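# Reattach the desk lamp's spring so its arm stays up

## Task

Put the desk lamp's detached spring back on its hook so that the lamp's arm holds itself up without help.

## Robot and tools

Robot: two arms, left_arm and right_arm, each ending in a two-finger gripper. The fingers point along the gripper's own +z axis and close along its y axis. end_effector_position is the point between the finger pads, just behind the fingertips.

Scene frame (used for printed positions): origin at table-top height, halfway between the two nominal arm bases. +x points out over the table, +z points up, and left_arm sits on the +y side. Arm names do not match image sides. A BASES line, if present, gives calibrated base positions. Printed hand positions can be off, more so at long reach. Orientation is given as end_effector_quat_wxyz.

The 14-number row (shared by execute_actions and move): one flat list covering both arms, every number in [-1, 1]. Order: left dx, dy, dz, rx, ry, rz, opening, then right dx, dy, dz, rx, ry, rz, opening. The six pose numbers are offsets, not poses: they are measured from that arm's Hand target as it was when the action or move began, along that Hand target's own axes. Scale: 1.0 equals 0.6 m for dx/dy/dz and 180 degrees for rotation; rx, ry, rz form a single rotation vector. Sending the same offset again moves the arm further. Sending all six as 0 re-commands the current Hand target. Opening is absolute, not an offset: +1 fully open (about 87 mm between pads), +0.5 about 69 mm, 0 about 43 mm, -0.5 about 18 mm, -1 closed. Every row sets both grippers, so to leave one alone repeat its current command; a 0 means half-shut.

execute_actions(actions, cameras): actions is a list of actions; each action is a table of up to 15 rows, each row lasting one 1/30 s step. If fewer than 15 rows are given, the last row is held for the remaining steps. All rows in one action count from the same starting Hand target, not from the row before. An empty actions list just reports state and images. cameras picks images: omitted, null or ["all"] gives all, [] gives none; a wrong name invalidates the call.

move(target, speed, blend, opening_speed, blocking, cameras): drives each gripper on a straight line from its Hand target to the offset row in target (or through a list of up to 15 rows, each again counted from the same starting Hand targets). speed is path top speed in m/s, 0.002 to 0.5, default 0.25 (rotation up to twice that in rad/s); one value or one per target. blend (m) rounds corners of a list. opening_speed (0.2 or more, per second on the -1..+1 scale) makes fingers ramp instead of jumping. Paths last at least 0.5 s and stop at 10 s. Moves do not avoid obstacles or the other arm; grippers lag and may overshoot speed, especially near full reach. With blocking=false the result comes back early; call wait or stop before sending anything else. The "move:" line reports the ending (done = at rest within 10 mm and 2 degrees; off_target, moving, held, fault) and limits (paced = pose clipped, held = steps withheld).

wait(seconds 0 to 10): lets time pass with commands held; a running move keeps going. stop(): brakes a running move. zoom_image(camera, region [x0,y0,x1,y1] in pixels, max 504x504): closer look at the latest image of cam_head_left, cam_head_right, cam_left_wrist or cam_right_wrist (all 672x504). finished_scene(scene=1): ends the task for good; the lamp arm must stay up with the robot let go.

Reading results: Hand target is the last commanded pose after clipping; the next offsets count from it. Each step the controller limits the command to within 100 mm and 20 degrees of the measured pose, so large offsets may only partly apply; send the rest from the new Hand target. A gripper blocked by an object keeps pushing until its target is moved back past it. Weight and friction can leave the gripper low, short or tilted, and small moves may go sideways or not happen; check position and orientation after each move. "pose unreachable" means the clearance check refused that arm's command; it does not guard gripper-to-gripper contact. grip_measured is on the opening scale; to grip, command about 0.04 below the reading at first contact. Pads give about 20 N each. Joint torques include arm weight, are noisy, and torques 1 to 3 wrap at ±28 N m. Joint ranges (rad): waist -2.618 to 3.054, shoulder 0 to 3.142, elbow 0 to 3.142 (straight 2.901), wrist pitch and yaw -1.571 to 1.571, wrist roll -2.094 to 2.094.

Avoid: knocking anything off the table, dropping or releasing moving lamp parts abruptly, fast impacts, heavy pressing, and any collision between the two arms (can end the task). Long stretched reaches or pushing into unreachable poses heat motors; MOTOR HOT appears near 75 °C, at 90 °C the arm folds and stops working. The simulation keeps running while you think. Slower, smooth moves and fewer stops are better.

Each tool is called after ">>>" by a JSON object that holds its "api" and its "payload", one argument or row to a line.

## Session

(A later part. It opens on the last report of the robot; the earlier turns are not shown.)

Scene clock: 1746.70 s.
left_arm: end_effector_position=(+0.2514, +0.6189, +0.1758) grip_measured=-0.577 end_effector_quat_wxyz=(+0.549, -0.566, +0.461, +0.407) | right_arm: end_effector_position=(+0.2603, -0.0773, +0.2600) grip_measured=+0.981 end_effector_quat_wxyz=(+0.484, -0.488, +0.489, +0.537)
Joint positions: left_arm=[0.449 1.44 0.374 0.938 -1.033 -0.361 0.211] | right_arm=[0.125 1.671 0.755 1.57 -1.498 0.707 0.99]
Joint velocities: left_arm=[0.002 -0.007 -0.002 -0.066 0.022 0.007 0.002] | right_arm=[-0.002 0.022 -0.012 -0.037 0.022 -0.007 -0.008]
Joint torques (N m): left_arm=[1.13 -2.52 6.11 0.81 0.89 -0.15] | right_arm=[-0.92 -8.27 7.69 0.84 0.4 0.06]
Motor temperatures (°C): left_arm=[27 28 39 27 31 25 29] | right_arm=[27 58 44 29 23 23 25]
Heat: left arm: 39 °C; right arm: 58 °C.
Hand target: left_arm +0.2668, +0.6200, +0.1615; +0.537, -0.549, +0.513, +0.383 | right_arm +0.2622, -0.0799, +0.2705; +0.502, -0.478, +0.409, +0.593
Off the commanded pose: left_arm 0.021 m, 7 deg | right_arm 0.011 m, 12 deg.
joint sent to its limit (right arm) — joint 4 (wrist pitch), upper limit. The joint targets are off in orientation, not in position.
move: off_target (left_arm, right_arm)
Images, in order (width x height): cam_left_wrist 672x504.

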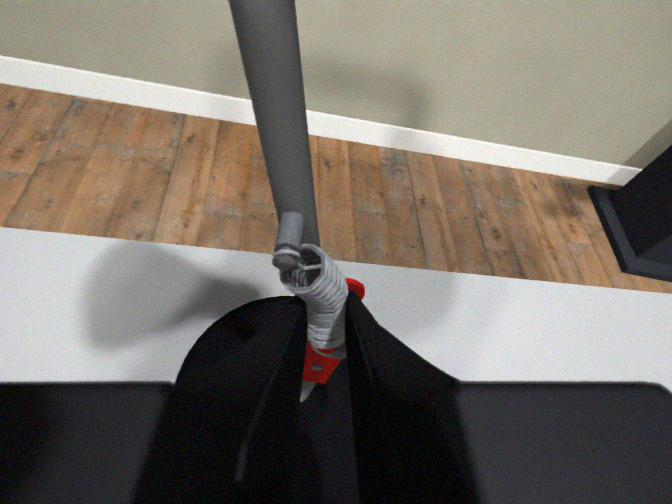

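>>> {"api": "move", "payload": {
  "target": [-0.01356, 0.0006, -0.0022, 0, 0, 0, -0.76, 0, 0, 0, 0, 0, 0, 1],
  "speed": 0.04,
  "cameras": ["cam_left_wrist"]
}}

>>> {"api": "zoom_image", "payload": {
  "camera": "cam_left_wrist",
  "region": [300, 320, 360, 380]
}}

Scene clock: 1752.73 s.
left_arm: end_effector_position=(+0.2516, +0.6186, +0.1766) grip_measured=-0.577 end_effector_quat_wxyz=(+0.540, -0.561, +0.478, +0.405) | right_arm: end_effector_position=(+0.2603, -0.0773, +0.2600) grip_measured=+0.981 end_effector_quat_wxyz=(+0.484, -0.488, +0.489, +0.537)
Joint positions: left_arm=[0.456 1.405 0.388 0.853 -1.009 -0.361 0.211] | right_arm=[0.125 1.671 0.755 1.57 -1.498 0.707 0.99]
Joint velocities: left_arm=[-0.017 -0.002 0.022 0.007 0.007 -0.007 0.002] | right_arm=[0.007 -0.017 -0.012 -0.051 0.022 -0.022 0.018]
Joint torques (N m): left_arm=[1.11 -2.99 6.53 1.06 0.71 -0.16] | right_arm=[-0.92 -8.25 7.68 0.84 0.39 0.06]
Motor temperatures (°C): left_arm=[27 28 40 27 31 25 29] | right_arm=[27 57 44 29 23 23 25]
Heat: left arm: 40 °C; right arm: 57 °C.
Hand target: left_arm +0.2649, +0.6200, +0.1696; +0.537, -0.549, +0.513, +0.383 | right_arm +0.2622, -0.0799, +0.2705; +0.502, -0.478, +0.409, +0.593
Off the commanded pose: left_arm 0.015 m, 5 deg | right_arm 0.011 m, 12 deg.
joint sent to its limit (right arm) — joint 4 (wrist pitch), upper limit. The joint targets are off in orientation, not in position.
move: off_target (left_arm, right_arm)
Images, in order (width x height): cam_left_wrist 672x504.

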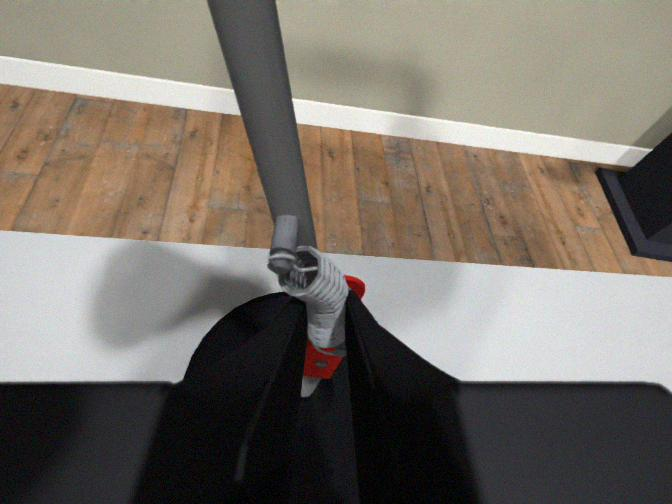

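Scaled by 8.400 from the camera's 672x504 image, which has a finer 960x720 frame.

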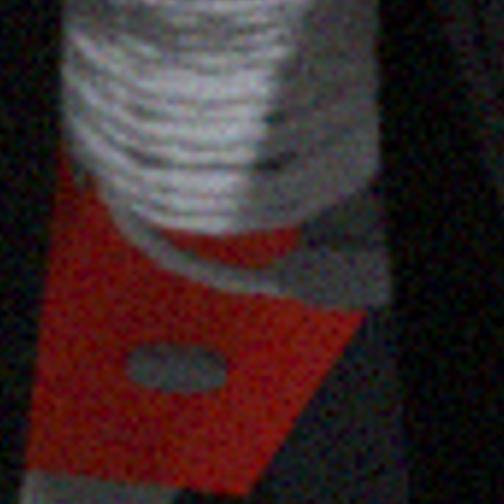

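>>> {"api": "move", "payload": {
  "target": [0, 0, 0, 0, 0, 0, -0.76, 0.261, -0.342, 0.4717, 0, -0.06, 0, 1],
  "speed": 0.2,
  "cameras": ["cam_right_wrist"]
}}

>>> {"api": "zoom_image", "payload": {
  "camera": "cam_right_wrist",
  "region": [245, 115, 275, 145]
}}

>>> {"api": "wait", "payload": {
  "seconds": 0.1,
  "cameras": ["cam_right_wrist"]
}}

>>> {"api": "zoom_image", "payload": {
  "camera": "cam_right_wrist",
  "region": [240, 105, 290, 155]
}}

Scene clock: 1766.00 s.
left_arm: end_effector_position=(+0.2516, +0.6186, +0.1766) grip_measured=-0.577 end_effector_quat_wxyz=(+0.540, -0.561, +0.478, +0.405) | right_arm: end_effector_position=(+0.4120, +0.2582, +0.1698) grip_measured=+0.981 end_effector_quat_wxyz=(+0.542, -0.421, +0.377, +0.622)
Joint positions: left_arm=[0.456 1.404 0.388 0.851 -1.008 -0.361 0.211] | right_arm=[0.688 3.134 2.716 1.059 -0.921 0.55 0.99]
Joint velocities: left_arm=[0.007 -0.017 0.002 -0.066 0.022 -0.007 -0.005] | right_arm=[0.007 0.002 -0.012 -0.037 0.037 0.007 -0.029]
Joint torques (N m): left_arm=[1.11 -3.02 6.54 1.05 0.72 -0.17] | right_arm=[-0.25 -14.94 10.47 0.83 0.33 -0.02]
Motor temperatures (°C): left_arm=[27 28 40 27 31 25 29] | right_arm=[27 57 45 29 23 23 25]
Heat: left arm: 40 °C; right arm: 57 °C.
Hand target: left_arm +0.2650, +0.6200, +0.1696; +0.538, -0.549, +0.513, +0.383 | right_arm +0.4137, +0.2589, +0.1708; +0.537, -0.421, +0.363, +0.634
Off the commanded pose: left_arm 0.015 m, 5 deg | right_arm 0.006 m, 3 deg.
joint sent to its limit (right arm) — joint 2 (shoulder), upper limit. The joint targets are off in position and orientation.
move: off_target (left_arm, right_arm)
Images, in order (width x height): cam_right_wrist 672x504.

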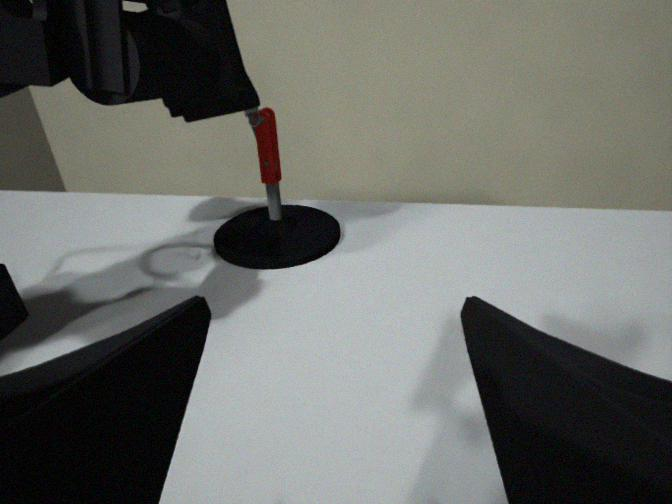

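Scaled by 16.800 from the camera's 672x504 image, which has a finer 960x720 frame.

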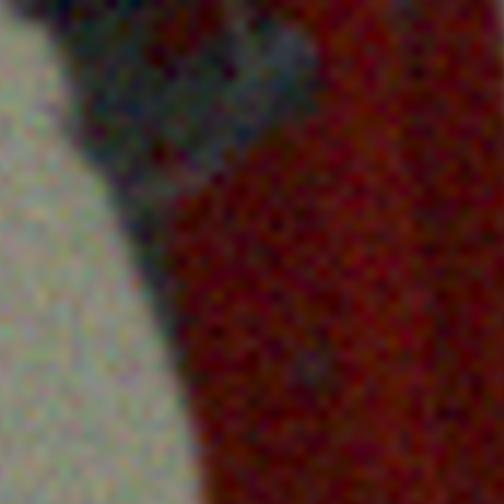

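Scene clock: 1766.10 s.
left_arm: end_effector_position=(+0.2516, +0.6186, +0.1766) grip_measured=-0.577 end_effector_quat_wxyz=(+0.540, -0.561, +0.478, +0.405) | right_arm: end_effector_position=(+0.4121, +0.2582, +0.1698) grip_measured=+0.981 end_effector_quat_wxyz=(+0.542, -0.421, +0.377, +0.622)
Joint positions: left_arm=[0.456 1.404 0.388 0.851 -1.008 -0.361 0.211] | right_arm=[0.688 3.134 2.716 1.058 -0.921 0.55 0.99]
Joint velocities: left_arm=[-0.007 -0.012 0.012 -0.081 -0.022 0.037 -0.011] | right_arm=[0.022 0.002 -0.012 -0.007 -0.022 -0.037 0.013]
Joint torques (N m): left_arm=[1.11 -3.02 6.54 1.05 0.71 -0.17] | right_arm=[-0.24 -14.94 10.45 0.88 0.32 -0.02]
Motor temperatures (°C): left_arm=[27 28 40 27 31 25 29] | right_arm=[27 57 45 29 23 23 25]
Heat: left arm: 40 °C; right arm: 57 °C.
Hand target: left_arm +0.2650, +0.6200, +0.1696; +0.538, -0.549, +0.513, +0.383 | right_arm +0.4137, +0.2589, +0.1708; +0.537, -0.421, +0.363, +0.634
Tool commands: left_gripper/opening=-0.76 right_gripper/opening=+1.0
Off the commanded pose: left_arm 0.015 m, 5 deg | right_arm 0.006 m, 3 deg.
wait: 0.10 s; no rest
Images, in order (width x height): cam_right_wrist 672x504.

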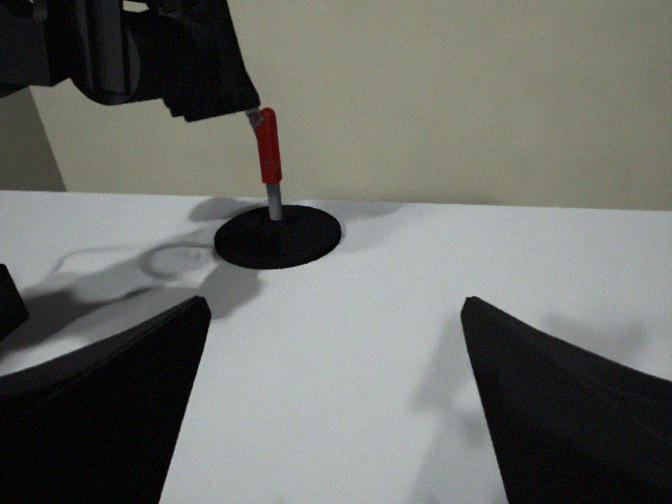

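Scaled by 10.080 from the camera's 672x504 image, which has a finer 960x720 frame.

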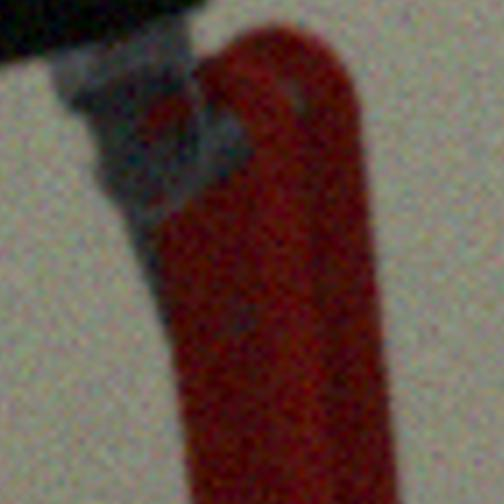

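>>> {"api": "zoom_image", "payload": {
  "camera": "cam_right_wrist",
  "region": [240, 103, 270, 133]
}}

>>> {"api": "wait", "payload": {
  "seconds": 0.1,
  "cameras": ["cam_right_wrist"]
}}

>>> {"api": "zoom_image", "payload": {
  "camera": "cam_right_wrist",
  "region": [240, 103, 270, 133]
}}

Scaled by 16.800 from the camera's 672x504 image, which has a finer 960x720 frame.

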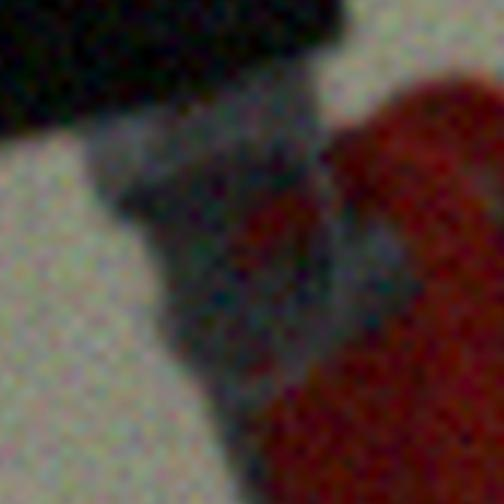

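Scene clock: 1769.37 s.
left_arm: end_effector_position=(+0.2516, +0.6186, +0.1766) grip_measured=-0.577 end_effector_quat_wxyz=(+0.540, -0.561, +0.478, +0.405) | right_arm: end_effector_position=(+0.4121, +0.2583, +0.1696) grip_measured=+0.981 end_effector_quat_wxyz=(+0.541, -0.421, +0.377, +0.622)
Joint positions: left_arm=[0.456 1.404 0.388 0.851 -1.008 -0.361 0.211] | right_arm=[0.688 3.134 2.716 1.057 -0.921 0.55 0.99]
Joint velocities: left_arm=[0.012 -0.007 -0.007 -0.022 0.037 -0.037 0.005] | right_arm=[-0.002 0.007 -0.007 -0.007 -0.022 -0.007 -0.003]
Joint torques (N m): left_arm=[1.11 -3.02 6.54 1.05 0.71 -0.17] | right_arm=[-0.24 -14.93 10.47 0.87 0.33 -0.03]
Motor temperatures (°C): left_arm=[27 28 40 27 30 25 29] | right_arm=[27 59 46 29 23 23 25]
Heat: left arm: 40 °C; right arm: 59 °C.
Hand target: left_arm +0.2650, +0.6200, +0.1696; +0.538, -0.549, +0.513, +0.383 | right_arm +0.4137, +0.2589, +0.1708; +0.537, -0.421, +0.363, +0.634
Tool commands: left_gripper/opening=-0.76 right_gripper/opening=+1.0
Off the commanded pose: left_arm 0.015 m, 5 deg | right_arm 0.006 m, 3 deg.
wait: 0.10 s; at rest from the start
Images, in order (width x height): cam_right_wrist 672x504.

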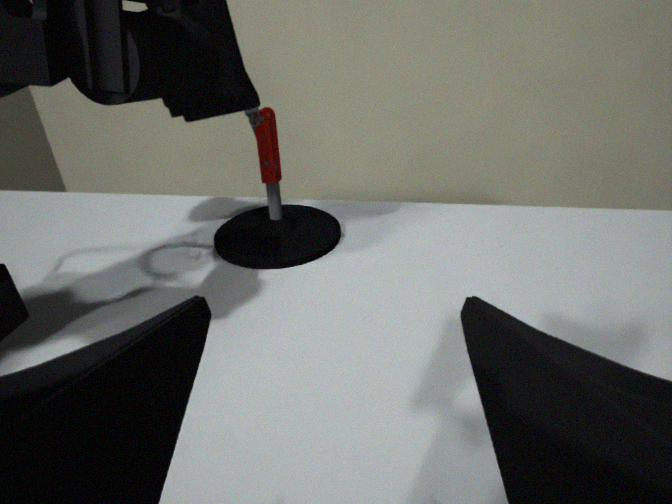

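Scaled by 16.800 from the camera's 672x504 image, which has a finer 960x720 frame.

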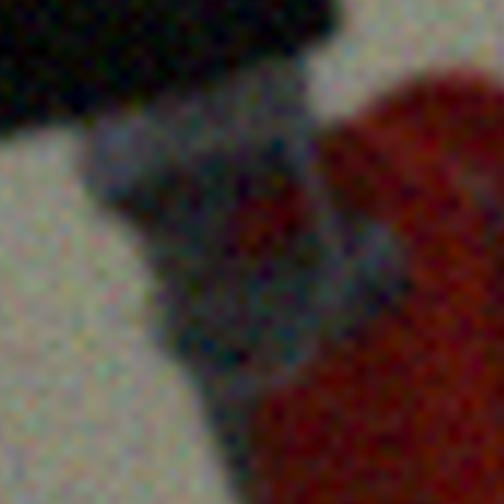

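>>> {"api": "move", "payload": {
  "target": [-0.01234, -0.0059, -0.0013, 0, 0, 0, -0.76, -0.348, 0.340, -0.4155, 0, 0.06, 0, 1],
  "speed": 0.2,
  "cameras": ["cam_left_wrist"]
}}

>>> {"api": "zoom_image", "payload": {
  "camera": "cam_left_wrist",
  "region": [270, 220, 390, 380]
}}

Scene clock: 1802.07 s.
left_arm: end_effector_position=(+0.2521, +0.6183, +0.1773) grip_measured=-0.577 end_effector_quat_wxyz=(+0.529, -0.558, +0.492, +0.409) | right_arm: end_effector_position=(+0.2670, -0.0779, +0.2700) grip_measured=+0.981 end_effector_quat_wxyz=(+0.495, -0.491, +0.483, +0.530)
Joint positions: left_arm=[0.456 1.385 0.411 0.773 -1.004 -0.361 0.211] | right_arm=[0.121 1.671 0.79 1.571 -1.49 0.714 0.99]
Joint velocities: left_arm=[-0.012 -0.007 0.012 0.007 -0.037 0.066 -0.023] | right_arm=[-0.007 -0.002 0.012 -0.022 -0.022 -0.007 -0.024]
Joint torques (N m): left_arm=[0.79 -3.47 6.98 1.28 0.63 -0.19] | right_arm=[-0.85 -8.29 4.97 0.79 0.34 0.09]
Motor temperatures (°C): left_arm=[27 28 41 27 30 25 29] | right_arm=[27 72 51 29 23 23 25]
Heat: left arm: 41 °C; right arm: 72 °C.
Hand target: left_arm +0.2671, +0.6200, +0.1776; +0.537, -0.549, +0.513, +0.383 | right_arm +0.2636, -0.0809, +0.2721; +0.502, -0.478, +0.409, +0.593
Off the commanded pose: left_arm 0.015 m, 4 deg | right_arm 0.005 m, 11 deg.
joint sent to its limit (right arm) — joint 4 (wrist pitch), upper limit. The joint targets are off in orientation, not in position.
move: off_target (left_arm, right_arm)
Images, in order (width x height): cam_left_wrist 672x504.

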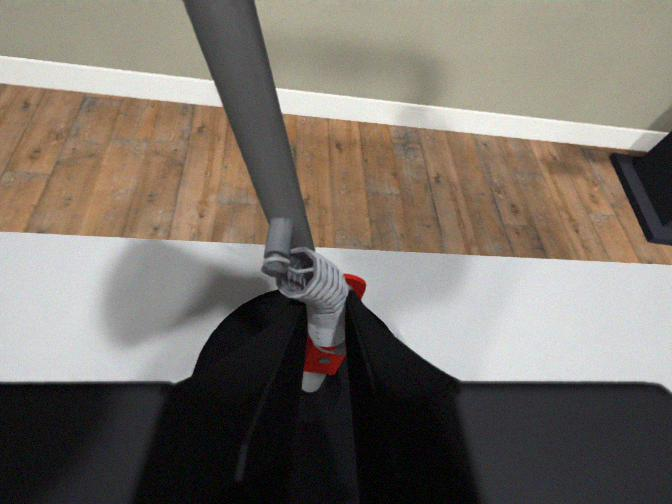

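Scaled by 3.150 from the camera's 672x504 image, which has a finer 960x720 frame.

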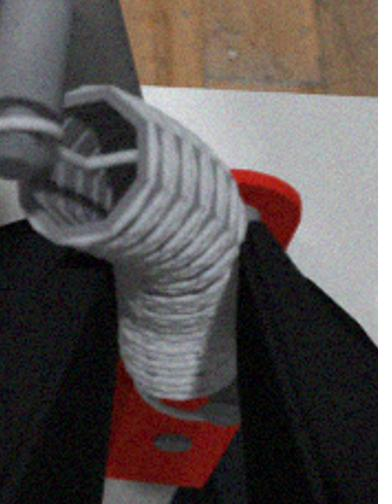

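>>> {"api": "execute_actions", "payload": {
  "actions": [],
  "cameras": ["cam_left_wrist", "cam_head_left"]
}}

>>> {"api": "zoom_image", "payload": {
  "camera": "cam_left_wrist",
  "region": [280, 300, 380, 400]
}}

Scene clock: 1819.23 s.
left_arm: end_effector_position=(+0.2521, +0.6183, +0.1772) grip_measured=-0.577 end_effector_quat_wxyz=(+0.528, -0.558, +0.492, +0.409) | right_arm: end_effector_position=(+0.2669, -0.0779, +0.2699) grip_measured=+0.981 end_effector_quat_wxyz=(+0.495, -0.491, +0.483, +0.530)
Joint positions: left_arm=[0.456 1.385 0.411 0.772 -1.004 -0.361 0.211] | right_arm=[0.121 1.671 0.79 1.571 -1.491 0.714 0.99]
Joint velocities: left_arm=[0.007 -0.002 0.002 -0.037 -0.095 0.007 -0.011] | right_arm=[-0.017 -0.007 -0.022 -0.022 0.066 -0.007 0.013]
Joint torques (N m): left_arm=[0.79 -3.45 6.95 1.3 0.63 -0.19] | right_arm=[-0.84 -8.28 4.98 0.79 0.34 0.06]
Motor temperatures (°C): left_arm=[27 29 42 28 30 25 29] | right_arm=[27 65 48 29 23 23 25]
Heat: left arm: 42 °C; right arm: 65 °C.
Hand target: left_arm +0.2671, +0.6200, +0.1775; +0.537, -0.549, +0.513, +0.383 | right_arm +0.2636, -0.0809, +0.2721; +0.502, -0.478, +0.409, +0.593
Tool commands: left_gripper/opening=-0.76 right_gripper/opening=+1.0
Off the commanded pose: left_arm 0.015 m, 4 deg | right_arm 0.005 m, 11 deg.
Images, in order (width x height): cam_head_left 672x504, cam_left_wrist 672x504.

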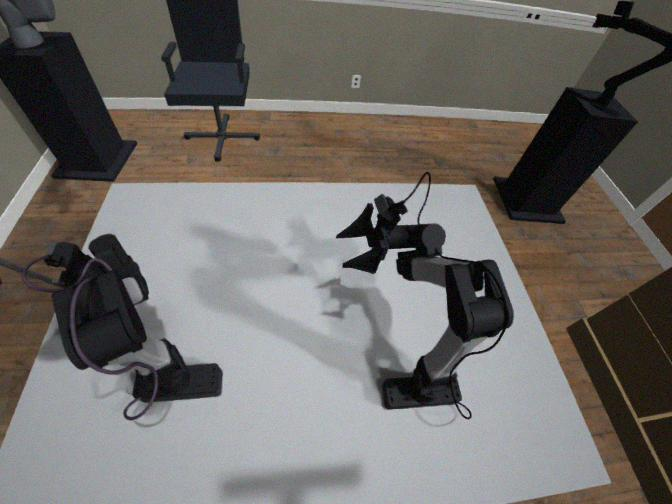

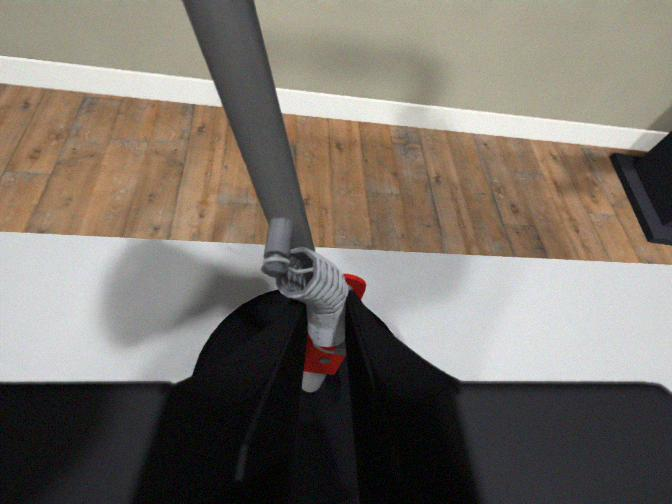

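Scaled by 5.040 from the camera's 672x504 image, which has a finer 960x720 frame.

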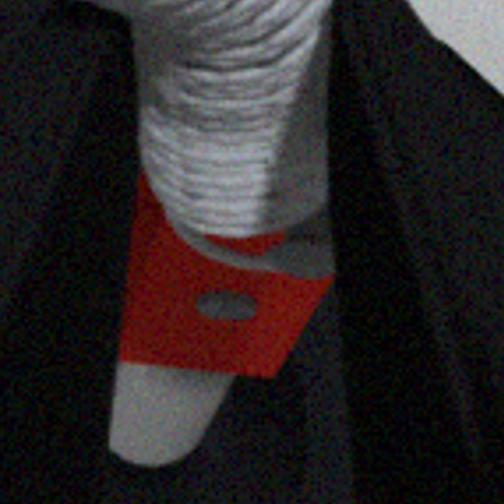

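>>> {"api": "zoom_image", "payload": {
  "camera": "cam_left_wrist",
  "region": [300, 325, 360, 385]
}}

>>> {"api": "zoom_image", "payload": {
  "camera": "cam_left_wrist",
  "region": [310, 335, 350, 375]
}}

Scaled by 8.400 from the camera's 672x504 image, which has a finer 960x720 frame.

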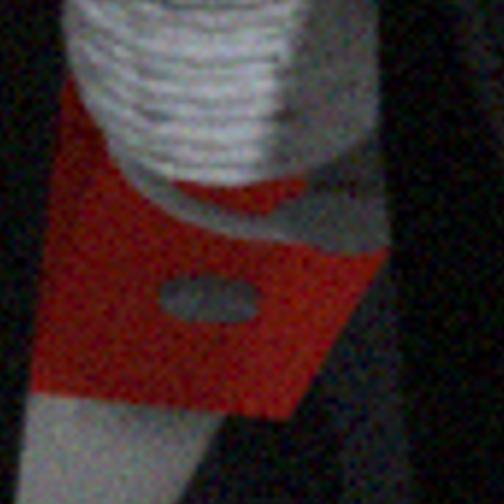

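Scaled by 12.600 from the camera's 672x504 image, which has a finer 960x720 frame.

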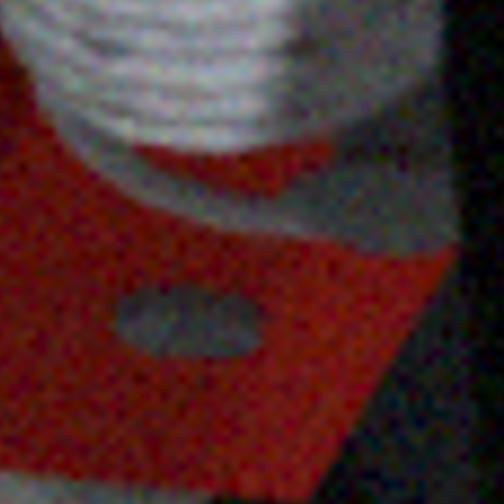

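>>> {"api": "zoom_image", "payload": {
  "camera": "cam_left_wrist",
  "region": [322, 340, 348, 366]
}}

>>> {"api": "zoom_image", "payload": {
  "camera": "cam_left_wrist",
  "region": [310, 340, 334, 364]
}}

Scaled by 19.385 from the camera's 672x504 image, which has a finer 960x720 frame.

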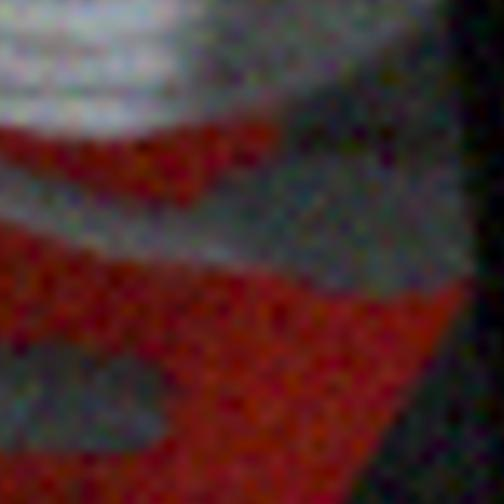

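Scaled by 21.000 from the camera's 672x504 image, which has a finer 960x720 frame.

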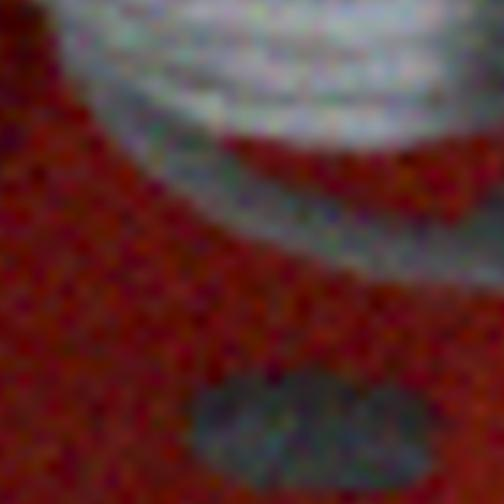

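>>> {"api": "move", "payload": {
  "target": [0,0,0,0,0,0,-0.76,0.261,-0.342,0.4717,0,-0.06,0,1],
  "speed": 0.2,
  "cameras": ["cam_right_wrist", "cam_left_wrist"]
}}

>>> {"api": "zoom_image", "payload": {
  "camera": "cam_right_wrist",
  "region": [240, 103, 280, 143]
}}

Scene clock: 1909.03 s.
left_arm: end_effector_position=(+0.2521, +0.6183, +0.1774) grip_measured=-0.577 end_effector_quat_wxyz=(+0.528, -0.558, +0.492, +0.409) | right_arm: end_effector_position=(+0.4134, +0.2572, +0.1713) grip_measured=+0.981 end_effector_quat_wxyz=(+0.542, -0.421, +0.378, +0.622)
Joint positions: left_arm=[0.456 1.385 0.412 0.772 -1.004 -0.361 0.211] | right_arm=[0.685 3.134 2.722 1.053 -0.923 0.552 0.99]
Joint velocities: left_arm=[-0.007 -0.017 0.007 -0.022 -0.007 -0.022 0.002] | right_arm=[0.012 0.002 -0.007 0.037 -0.022 -0.007 0.013]
Joint torques (N m): left_arm=[0.8 -3.45 6.95 1.3 0.63 -0.19] | right_arm=[-0.18 -14.94 10.47 0.86 0.33 -0.04]
Motor temperatures (°C): left_arm=[27 30 44 29 30 25 29] | right_arm=[27 57 44 29 23 23 25]
Heat: left arm: 44 °C; right arm: 57 °C.
Hand target: left_arm +0.2671, +0.6200, +0.1777; +0.538, -0.549, +0.513, +0.383 | right_arm +0.4151, +0.2579, +0.1723; +0.537, -0.421, +0.363, +0.634
Off the commanded pose: left_arm 0.015 m, 4 deg | right_arm 0.006 m, 3 deg.
joint sent to its limit (right arm) — joint 2 (shoulder), upper limit. The joint targets are off in position and orientation.
move: off_target (left_arm, right_arm)
Images, in order (width x height): cam_left_wrist 672x504, cam_right_wrist 672x504.

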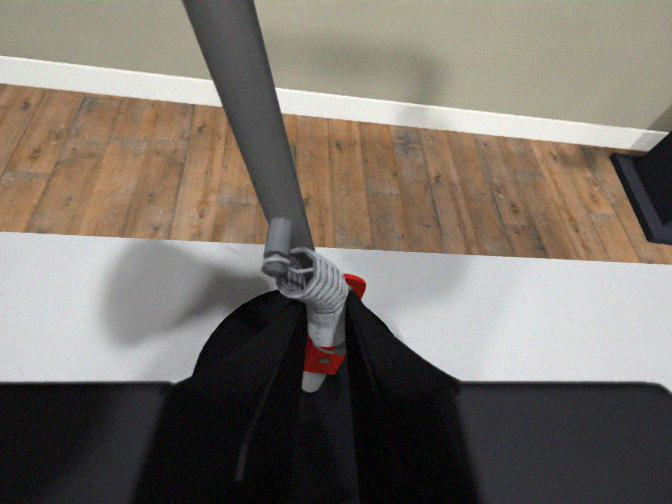

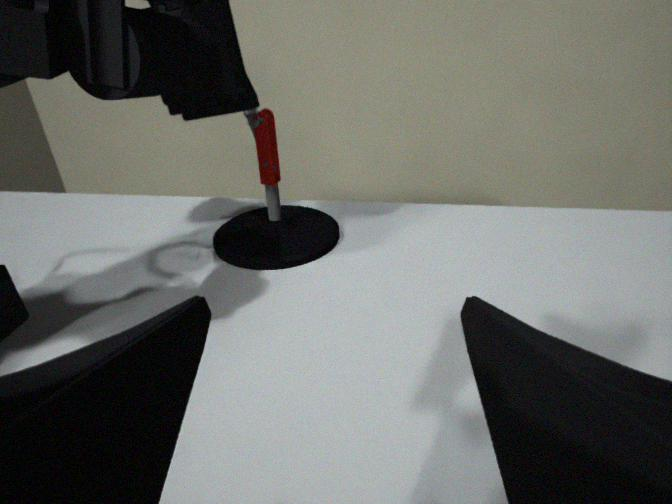

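Scaled by 12.600 from the camera's 672x504 image, which has a finer 960x720 frame.

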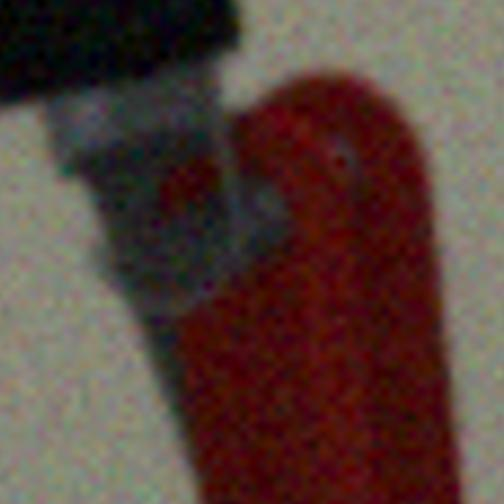

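>>> {"api": "zoom_image", "payload": {
  "camera": "cam_right_wrist",
  "region": [242, 106, 268, 132]
}}

>>> {"api": "zoom_image", "payload": {
  "camera": "cam_right_wrist",
  "region": [244, 110, 264, 130]
}}

Scaled by 19.385 from the camera's 672x504 image, which has a finer 960x720 frame.

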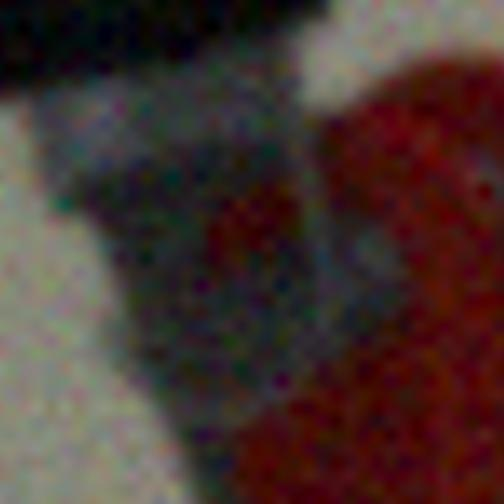

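Scaled by 25.200 from the camera's 672x504 image, which has a finer 960x720 frame.

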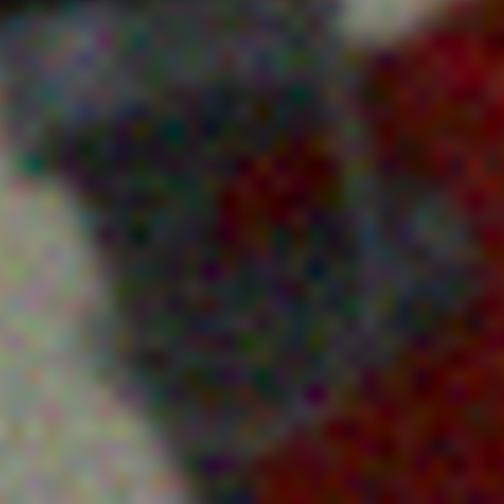

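>>> {"api": "move", "payload": {
  "target": [-0.0191, -0.0056, -0.0024, 0, 0, 0, -0.76, -0.348, 0.340, -0.4155, 0, 0.06, 0, 1],
  "speed": 0.2,
  "cameras": ["cam_left_wrist"]
}}

>>> {"api": "zoom_image", "payload": {
  "camera": "cam_left_wrist",
  "region": [310, 335, 350, 375]
}}

Scene clock: 2007.87 s.
left_arm: end_effector_position=(+0.2539, +0.6167, +0.1788) grip_measured=-0.577 end_effector_quat_wxyz=(+0.517, -0.553, +0.511, +0.407) | right_arm: end_effector_position=(+0.2685, -0.0790, +0.2717) grip_measured=+0.981 end_effector_quat_wxyz=(+0.496, -0.491, +0.484, +0.529)
Joint positions: left_arm=[0.456 1.353 0.439 0.668 -0.984 -0.365 0.211] | right_arm=[0.117 1.672 0.798 1.571 -1.492 0.721 0.99]
Joint velocities: left_arm=[-0.007 0.002 -0.002 -0.081 -0.022 0.007 -0.002] | right_arm=[0.007 -0.017 -0.002 -0.095 -0.081 -0.007 -0.034]
Joint torques (N m): left_arm=[0.68 -4.18 7.64 1.6 0.42 -0.16] | right_arm=[-0.84 -8.29 5 0.79 0.33 0.07]
Motor temperatures (°C): left_arm=[27 30 44 30 29 25 29] | right_arm=[27 78 53 29 23 23 25]
Heat: left arm: 44 °C; right arm: 78 °C. Fold the right arm in close to its base, or ease its load, before you think long.
Hand target: left_arm +0.2684, +0.6200, +0.1897; +0.538, -0.549, +0.513, +0.383 | right_arm +0.2650, -0.0821, +0.2737; +0.502, -0.478, +0.409, +0.593
Off the commanded pose: left_arm 0.018 m, 4 deg | right_arm 0.005 m, 11 deg.
MOTOR HOT: joint 2 (shoulder) of the right arm reports 78 °C; the controller's stop level is 90 °C. To cool a motor, set the load down, stop pushing, or move to a pose that needs little force.
joint sent to its limit (right arm) — joint 4 (wrist pitch), upper limit. The joint targets are off in orientation, not in position.
move: off_target (left_arm, right_arm)
Images, in order (width x height): cam_left_wrist 672x504.

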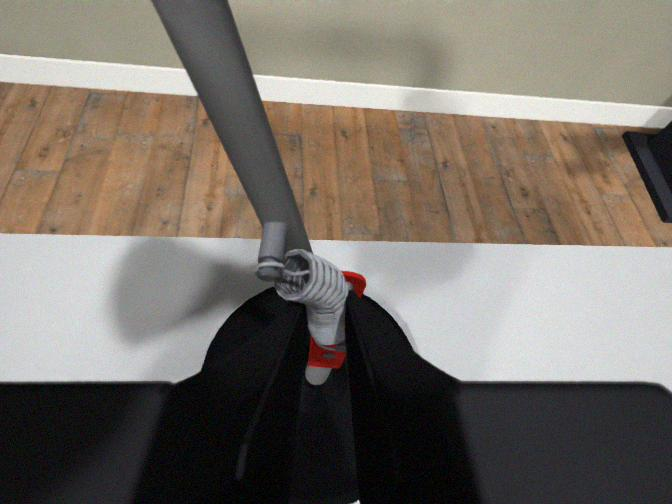

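Scaled by 12.600 from the camera's 672x504 image, which has a finer 960x720 frame.

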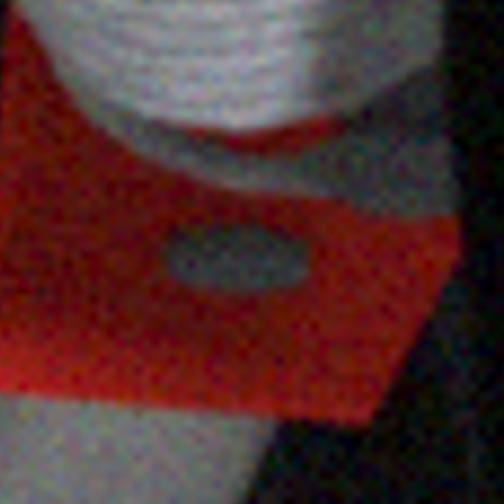

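>>> {"api": "move", "payload": {
  "target": [-0.0191, -0.0056, -0.0024, 0, 0, 0, -0.76, 0, 0, 0, 0, 0, 0, 1],
  "speed": 0.04,
  "cameras": ["cam_left_wrist"]
}}

>>> {"api": "zoom_image", "payload": {
  "camera": "cam_left_wrist",
  "region": [310, 335, 350, 375]
}}

Scene clock: 2028.03 s.
left_arm: end_effector_position=(+0.2541, +0.6151, +0.1809) grip_measured=-0.577 end_effector_quat_wxyz=(+0.505, -0.550, +0.527, +0.406) | right_arm: end_effector_position=(+0.2684, -0.0791, +0.2716) grip_measured=+0.981 end_effector_quat_wxyz=(+0.495, -0.491, +0.484, +0.529)
Joint positions: left_arm=[0.456 1.325 0.466 0.572 -0.971 -0.369 0.211] | right_arm=[0.117 1.672 0.798 1.571 -1.493 0.721 0.99]
Joint velocities: left_arm=[-0.012 0.012 -0.017 0.022 0.066 0.007 -0.008] | right_arm=[-0.032 0.012 -0.002 0.095 -0.066 -0.051 -0.018]
Joint torques (N m): left_arm=[0.47 -4.77 8.36 1.84 0.26 -0.14] | right_arm=[-0.83 -8.31 5 0.79 0.34 0.07]
Motor temperatures (°C): left_arm=[27 30 44 31 29 25 29] | right_arm=[27 68 49 29 23 23 25]
Heat: left arm: 44 °C; right arm: 68 °C.
Hand target: left_arm +0.2696, +0.6199, +0.2017; -0.537, +0.549, -0.513, -0.383 | right_arm +0.2650, -0.0821, +0.2737; +0.502, -0.478, +0.409, +0.593
Off the commanded pose: left_arm 0.026 m, 5 deg | right_arm 0.005 m, 11 deg.
MOTOR HOT: cleared for the motors of the right arm.
joint sent to its limit (right arm) — joint 4 (wrist pitch), upper limit. The joint targets are off in orientation, not in position.
move: off_target (left_arm, right_arm)
Images, in order (width x height): cam_left_wrist 672x504.

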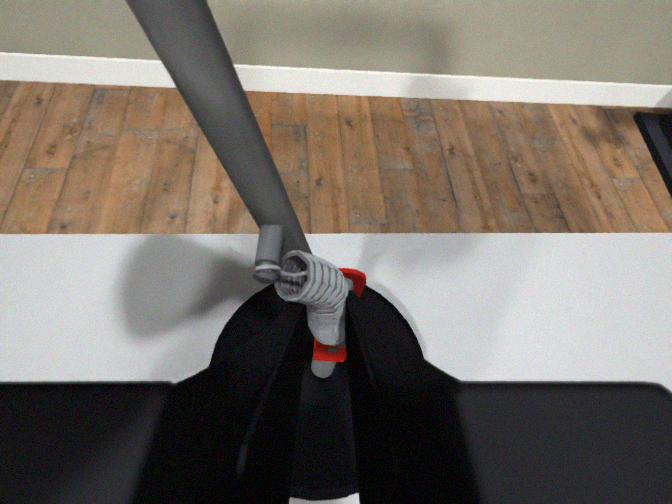

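Scaled by 12.600 from the camera's 672x504 image, which has a finer 960x720 frame.

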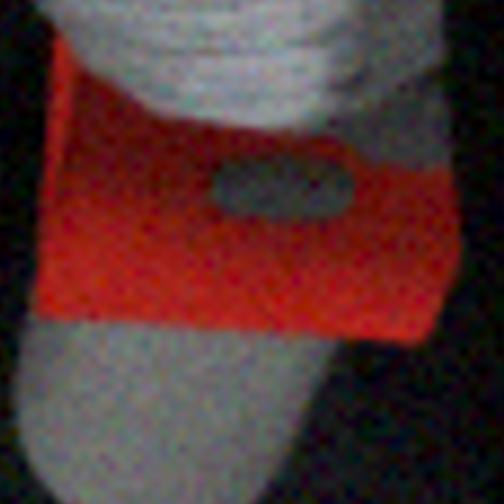

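>>> {"api": "move", "payload": {
  "target": [0.0705, 0.007, -0.0032, 0, -0.03, 0, -0.76, 0, 0, 0, 0, 0, 0, 1],
  "speed": 0.05,
  "cameras": ["cam_left_wrist"]
}}

>>> {"api": "zoom_image", "payload": {
  "camera": "cam_left_wrist",
  "region": [310, 335, 350, 375]
}}

Scene clock: 2063.23 s.
left_arm: end_effector_position=(+0.2538, +0.6159, +0.1767) grip_measured=-0.577 end_effector_quat_wxyz=(+0.564, -0.556, +0.434, +0.428) | right_arm: end_effector_position=(+0.2684, -0.0791, +0.2716) grip_measured=+0.981 end_effector_quat_wxyz=(+0.495, -0.491, +0.484, +0.529)
Joint positions: left_arm=[0.408 1.567 0.348 1.227 -1.111 -0.251 0.211] | right_arm=[0.117 1.672 0.798 1.571 -1.493 0.721 0.99]
Joint velocities: left_arm=[-0.017 -0.002 0.007 -0.037 0.022 -0.007 -0.011] | right_arm=[-0.002 -0.017 -0.007 0.051 0.007 -0.051 -0.013]
Joint torques (N m): left_arm=[-1.01 -1.87 3.86 1.08 0.83 -0.14] | right_arm=[-0.85 -8.31 5 0.79 0.34 0.07]
Motor temperatures (°C): left_arm=[27 30 44 33 29 25 29] | right_arm=[27 61 46 28 23 23 25]
Heat: left arm: 44 °C; right arm: 61 °C.
Hand target: left_arm +0.2721, +0.6120, +0.1595; +0.562, -0.530, +0.487, +0.409 | right_arm +0.2650, -0.0821, +0.2737; +0.502, -0.478, +0.409, +0.593
Off the commanded pose: left_arm 0.026 m, 7 deg | right_arm 0.005 m, 11 deg.
joint sent to its limit (right arm) — joint 4 (wrist pitch), upper limit. The joint targets are off in orientation, not in position.
move: off_target (left_arm, right_arm)
Images, in order (width x height): cam_left_wrist 672x504.

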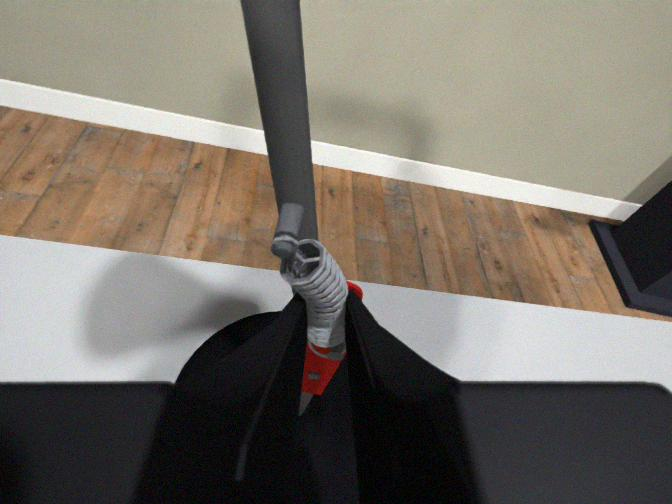

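Scaled by 12.600 from the camera's 672x504 image, which has a finer 960x720 frame.

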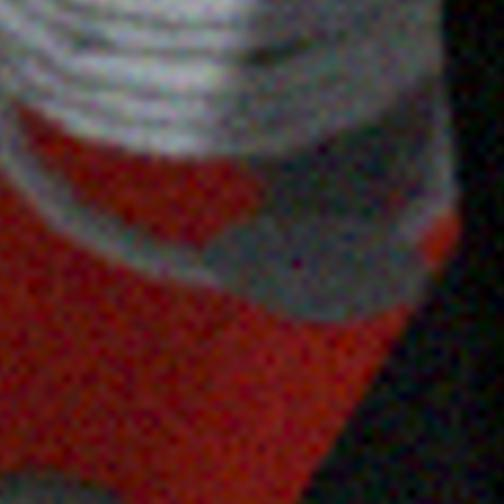

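>>> {"api": "zoom_image", "payload": {
  "camera": "cam_left_wrist",
  "region": [322, 344, 348, 364]
}}

>>> {"api": "zoom_image", "payload": {
  "camera": "cam_left_wrist",
  "region": [305, 335, 350, 367]
}}

Scaled by 19.385 from the camera's 672x504 image, which has a finer 960x720 frame.

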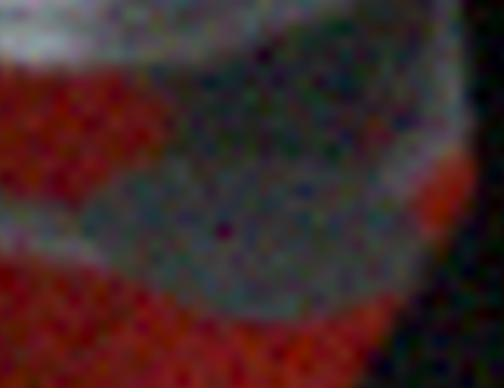

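Scaled by 11.200 from the camera's 672x504 image, which has a finer 960x720 frame.

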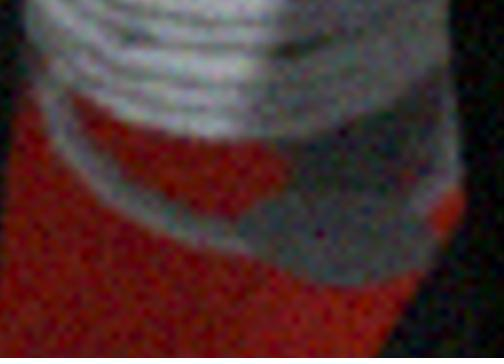

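>>> {"api": "move", "payload": {
  "target": [-0.0228, -0.0052, 0.0009, 0, -0.007, 0, -0.76, 0, 0, 0, 0, 0, 0, 1],
  "speed": 0.04,
  "cameras": ["cam_left_wrist"]
}}

>>> {"api": "zoom_image", "payload": {
  "camera": "cam_left_wrist",
  "region": [310, 335, 350, 375]
}}

Scene clock: 2093.80 s.
left_arm: end_effector_position=(+0.2536, +0.6152, +0.1767) grip_measured=-0.577 end_effector_quat_wxyz=(+0.560, -0.547, +0.445, +0.436) | right_arm: end_effector_position=(+0.2684, -0.0791, +0.2716) grip_measured=+0.981 end_effector_quat_wxyz=(+0.495, -0.491, +0.484, +0.529)
Joint positions: left_arm=[0.407 1.567 0.345 1.236 -1.105 -0.214 0.211] | right_arm=[0.117 1.672 0.798 1.571 -1.493 0.721 0.99]
Joint velocities: left_arm=[-0.002 0.012 -0.017 0.007 0.022 -0.037 -0.014] | right_arm=[-0.002 -0.012 0.007 0.022 0.037 -0.007 0.029]
Joint torques (N m): left_arm=[-1.01 -3.92 5.35 1.08 0.71 -0.09] | right_arm=[-0.83 -8.29 4.98 0.79 0.34 0.07]
Motor temperatures (°C): left_arm=[27 29 42 30 30 25 29] | right_arm=[27 58 44 28 23 23 25]
Heat: left arm: 42 °C; right arm: 58 °C.
Hand target: left_arm +0.2729, +0.6130, +0.1736; +0.567, -0.525, +0.481, +0.414 | right_arm +0.2650, -0.0821, +0.2737; +0.502, -0.478, +0.409, +0.593
Off the commanded pose: left_arm 0.019 m, 5 deg | right_arm 0.005 m, 11 deg.
joint sent to its limit (right arm) — joint 4 (wrist pitch), upper limit. The joint targets are off in orientation, not in position.
move: off_target (left_arm, right_arm)
Images, in order (width x height): cam_left_wrist 672x504.

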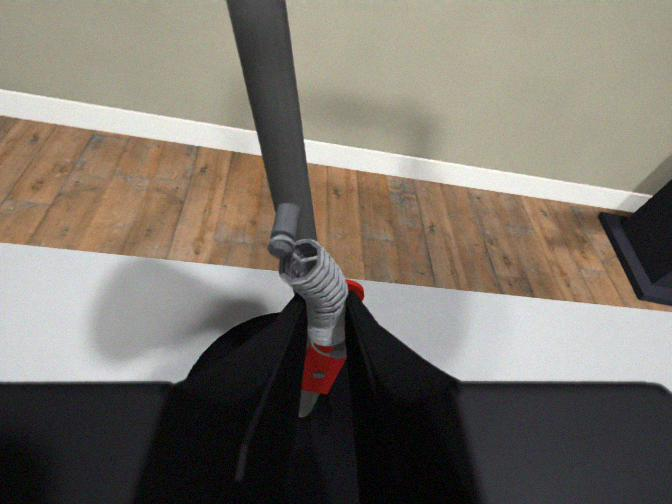

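Scaled by 12.600 from the camera's 672x504 image, which has a finer 960x720 frame.

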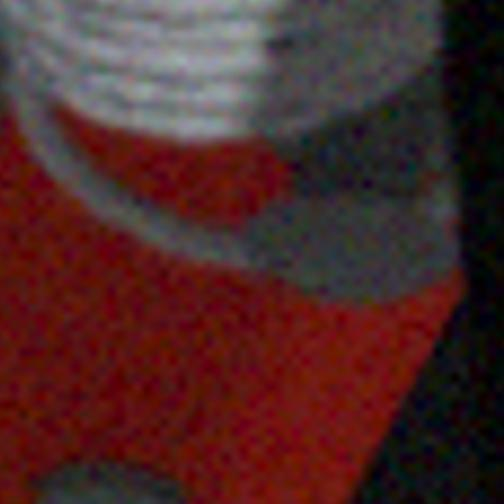

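>>> {"api": "move", "payload": {
  "target": [-0.0228, -0.0053, 0.0014, 0, -0.007, 0, -0.76, 0, 0, 0, 0, 0, 0, 1],
  "speed": 0.04,
  "cameras": ["cam_left_wrist"]
}}

>>> {"api": "zoom_image", "payload": {
  "camera": "cam_left_wrist",
  "region": [310, 335, 350, 375]
}}

Scene clock: 2099.27 s.
left_arm: end_effector_position=(+0.2543, +0.6146, +0.1786) grip_measured=-0.577 end_effector_quat_wxyz=(+0.552, -0.535, +0.461, +0.443) | right_arm: end_effector_position=(+0.2683, -0.0791, +0.2715) grip_measured=+0.981 end_effector_quat_wxyz=(+0.495, -0.491, +0.484, +0.529)
Joint positions: left_arm=[0.405 1.545 0.351 1.197 -1.092 -0.181 0.211] | right_arm=[0.117 1.672 0.798 1.571 -1.493 0.721 0.99]
Joint velocities: left_arm=[-0.002 -0.007 -0.002 -0.007 0.007 0.007 0.008] | right_arm=[-0.012 0.012 -0.022 0.022 0.037 -0.007 -0.024]
Joint torques (N m): left_arm=[-0.99 -4.94 6.41 1.36 0.54 -0.05] | right_arm=[-0.84 -8.31 5.01 0.79 0.34 0.06]
Motor temperatures (°C): left_arm=[27 29 42 30 29 25 29] | right_arm=[27 58 44 28 23 23 25]
Heat: left arm: 42 °C; right arm: 58 °C.
Hand target: left_arm +0.2736, +0.6140, +0.1878; +0.572, -0.520, +0.475, +0.420 | right_arm +0.2650, -0.0821, +0.2737; +0.502, -0.478, +0.409, +0.593
Off the commanded pose: left_arm 0.021 m, 4 deg | right_arm 0.005 m, 11 deg.
joint sent to its limit (right arm) — joint 4 (wrist pitch), upper limit. The joint targets are off in orientation, not in position.
move: off_target (left_arm, right_arm)
Images, in order (width x height): cam_left_wrist 672x504.

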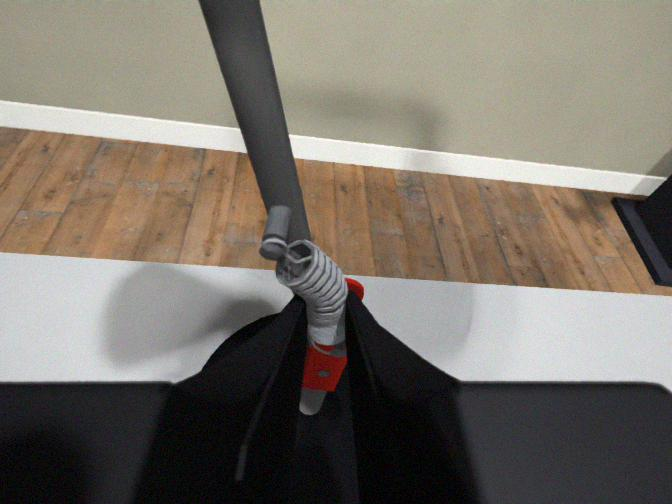

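Scaled by 12.600 from the camera's 672x504 image, which has a finer 960x720 frame.

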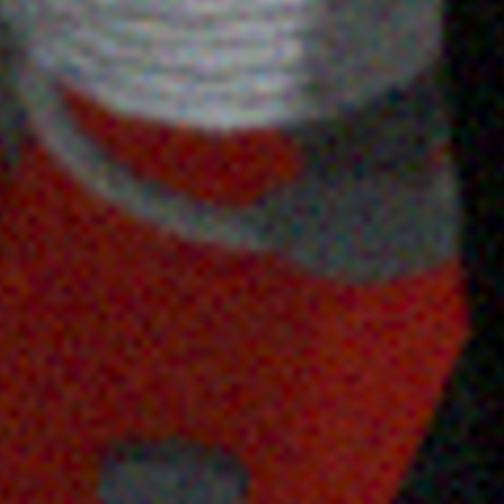

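>>> {"api": "move", "payload": {
  "target": [-0.0226, -0.0059, 0.0037, 0, -0.007, 0, -0.76, 0, 0, 0, 0, 0, 0, 1],
  "speed": 0.04,
  "cameras": ["cam_left_wrist"]
}}

>>> {"api": "zoom_image", "payload": {
  "camera": "cam_left_wrist",
  "region": [310, 335, 350, 375]
}}

Scene clock: 2109.07 s.
left_arm: end_effector_position=(+0.2544, +0.6147, +0.1809) grip_measured=-0.577 end_effector_quat_wxyz=(+0.542, -0.525, +0.476, +0.451) | right_arm: end_effector_position=(+0.2683, -0.0791, +0.2715) grip_measured=+0.981 end_effector_quat_wxyz=(+0.495, -0.491, +0.484, +0.529)
Joint positions: left_arm=[0.405 1.522 0.361 1.15 -1.085 -0.149 0.211] | right_arm=[0.117 1.672 0.798 1.571 -1.493 0.721 0.99]
Joint velocities: left_arm=[0.002 -0.012 -0.007 0.007 0.007 -0.037 0.002] | right_arm=[-0.002 -0.012 0.002 0.007 0.022 0.022 0.008]
Joint torques (N m): left_arm=[-0.85 -5.67 7.27 1.73 0.47 -0.02] | right_arm=[-0.83 -8.29 5 0.79 0.34 0.07]
Motor temperatures (°C): left_arm=[27 29 43 30 29 25 29] | right_arm=[26 57 44 28 23 23 25]
Heat: left arm: 43 °C; right arm: 57 °C.
Hand target: left_arm +0.2749, +0.6161, +0.2020; +0.578, -0.515, +0.469, +0.426 | right_arm +0.2650, -0.0821, +0.2737; +0.502, -0.478, +0.409, +0.593
Off the commanded pose: left_arm 0.029 m, 5 deg | right_arm 0.005 m, 11 deg.
joint sent to its limit (right arm) — joint 4 (wrist pitch), upper limit. The joint targets are off in orientation, not in position.
move: off_target (left_arm, right_arm)
Images, in order (width x height): cam_left_wrist 672x504.

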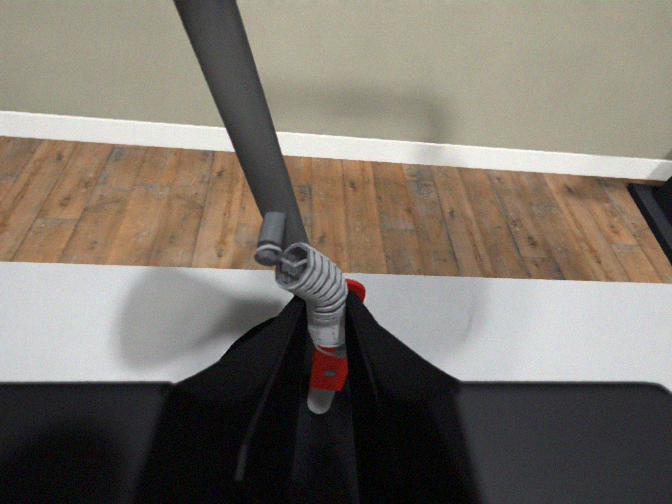

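Scaled by 12.600 from the camera's 672x504 image, which has a finer 960x720 frame.

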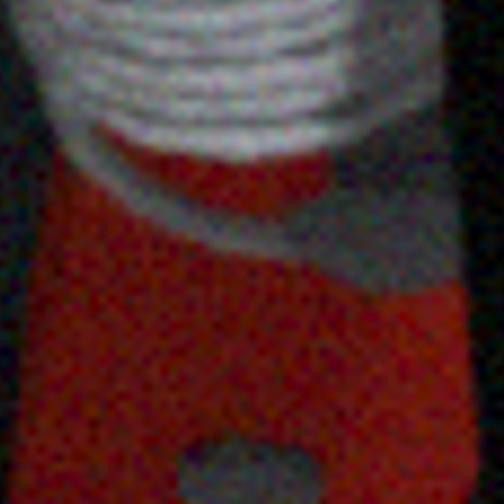

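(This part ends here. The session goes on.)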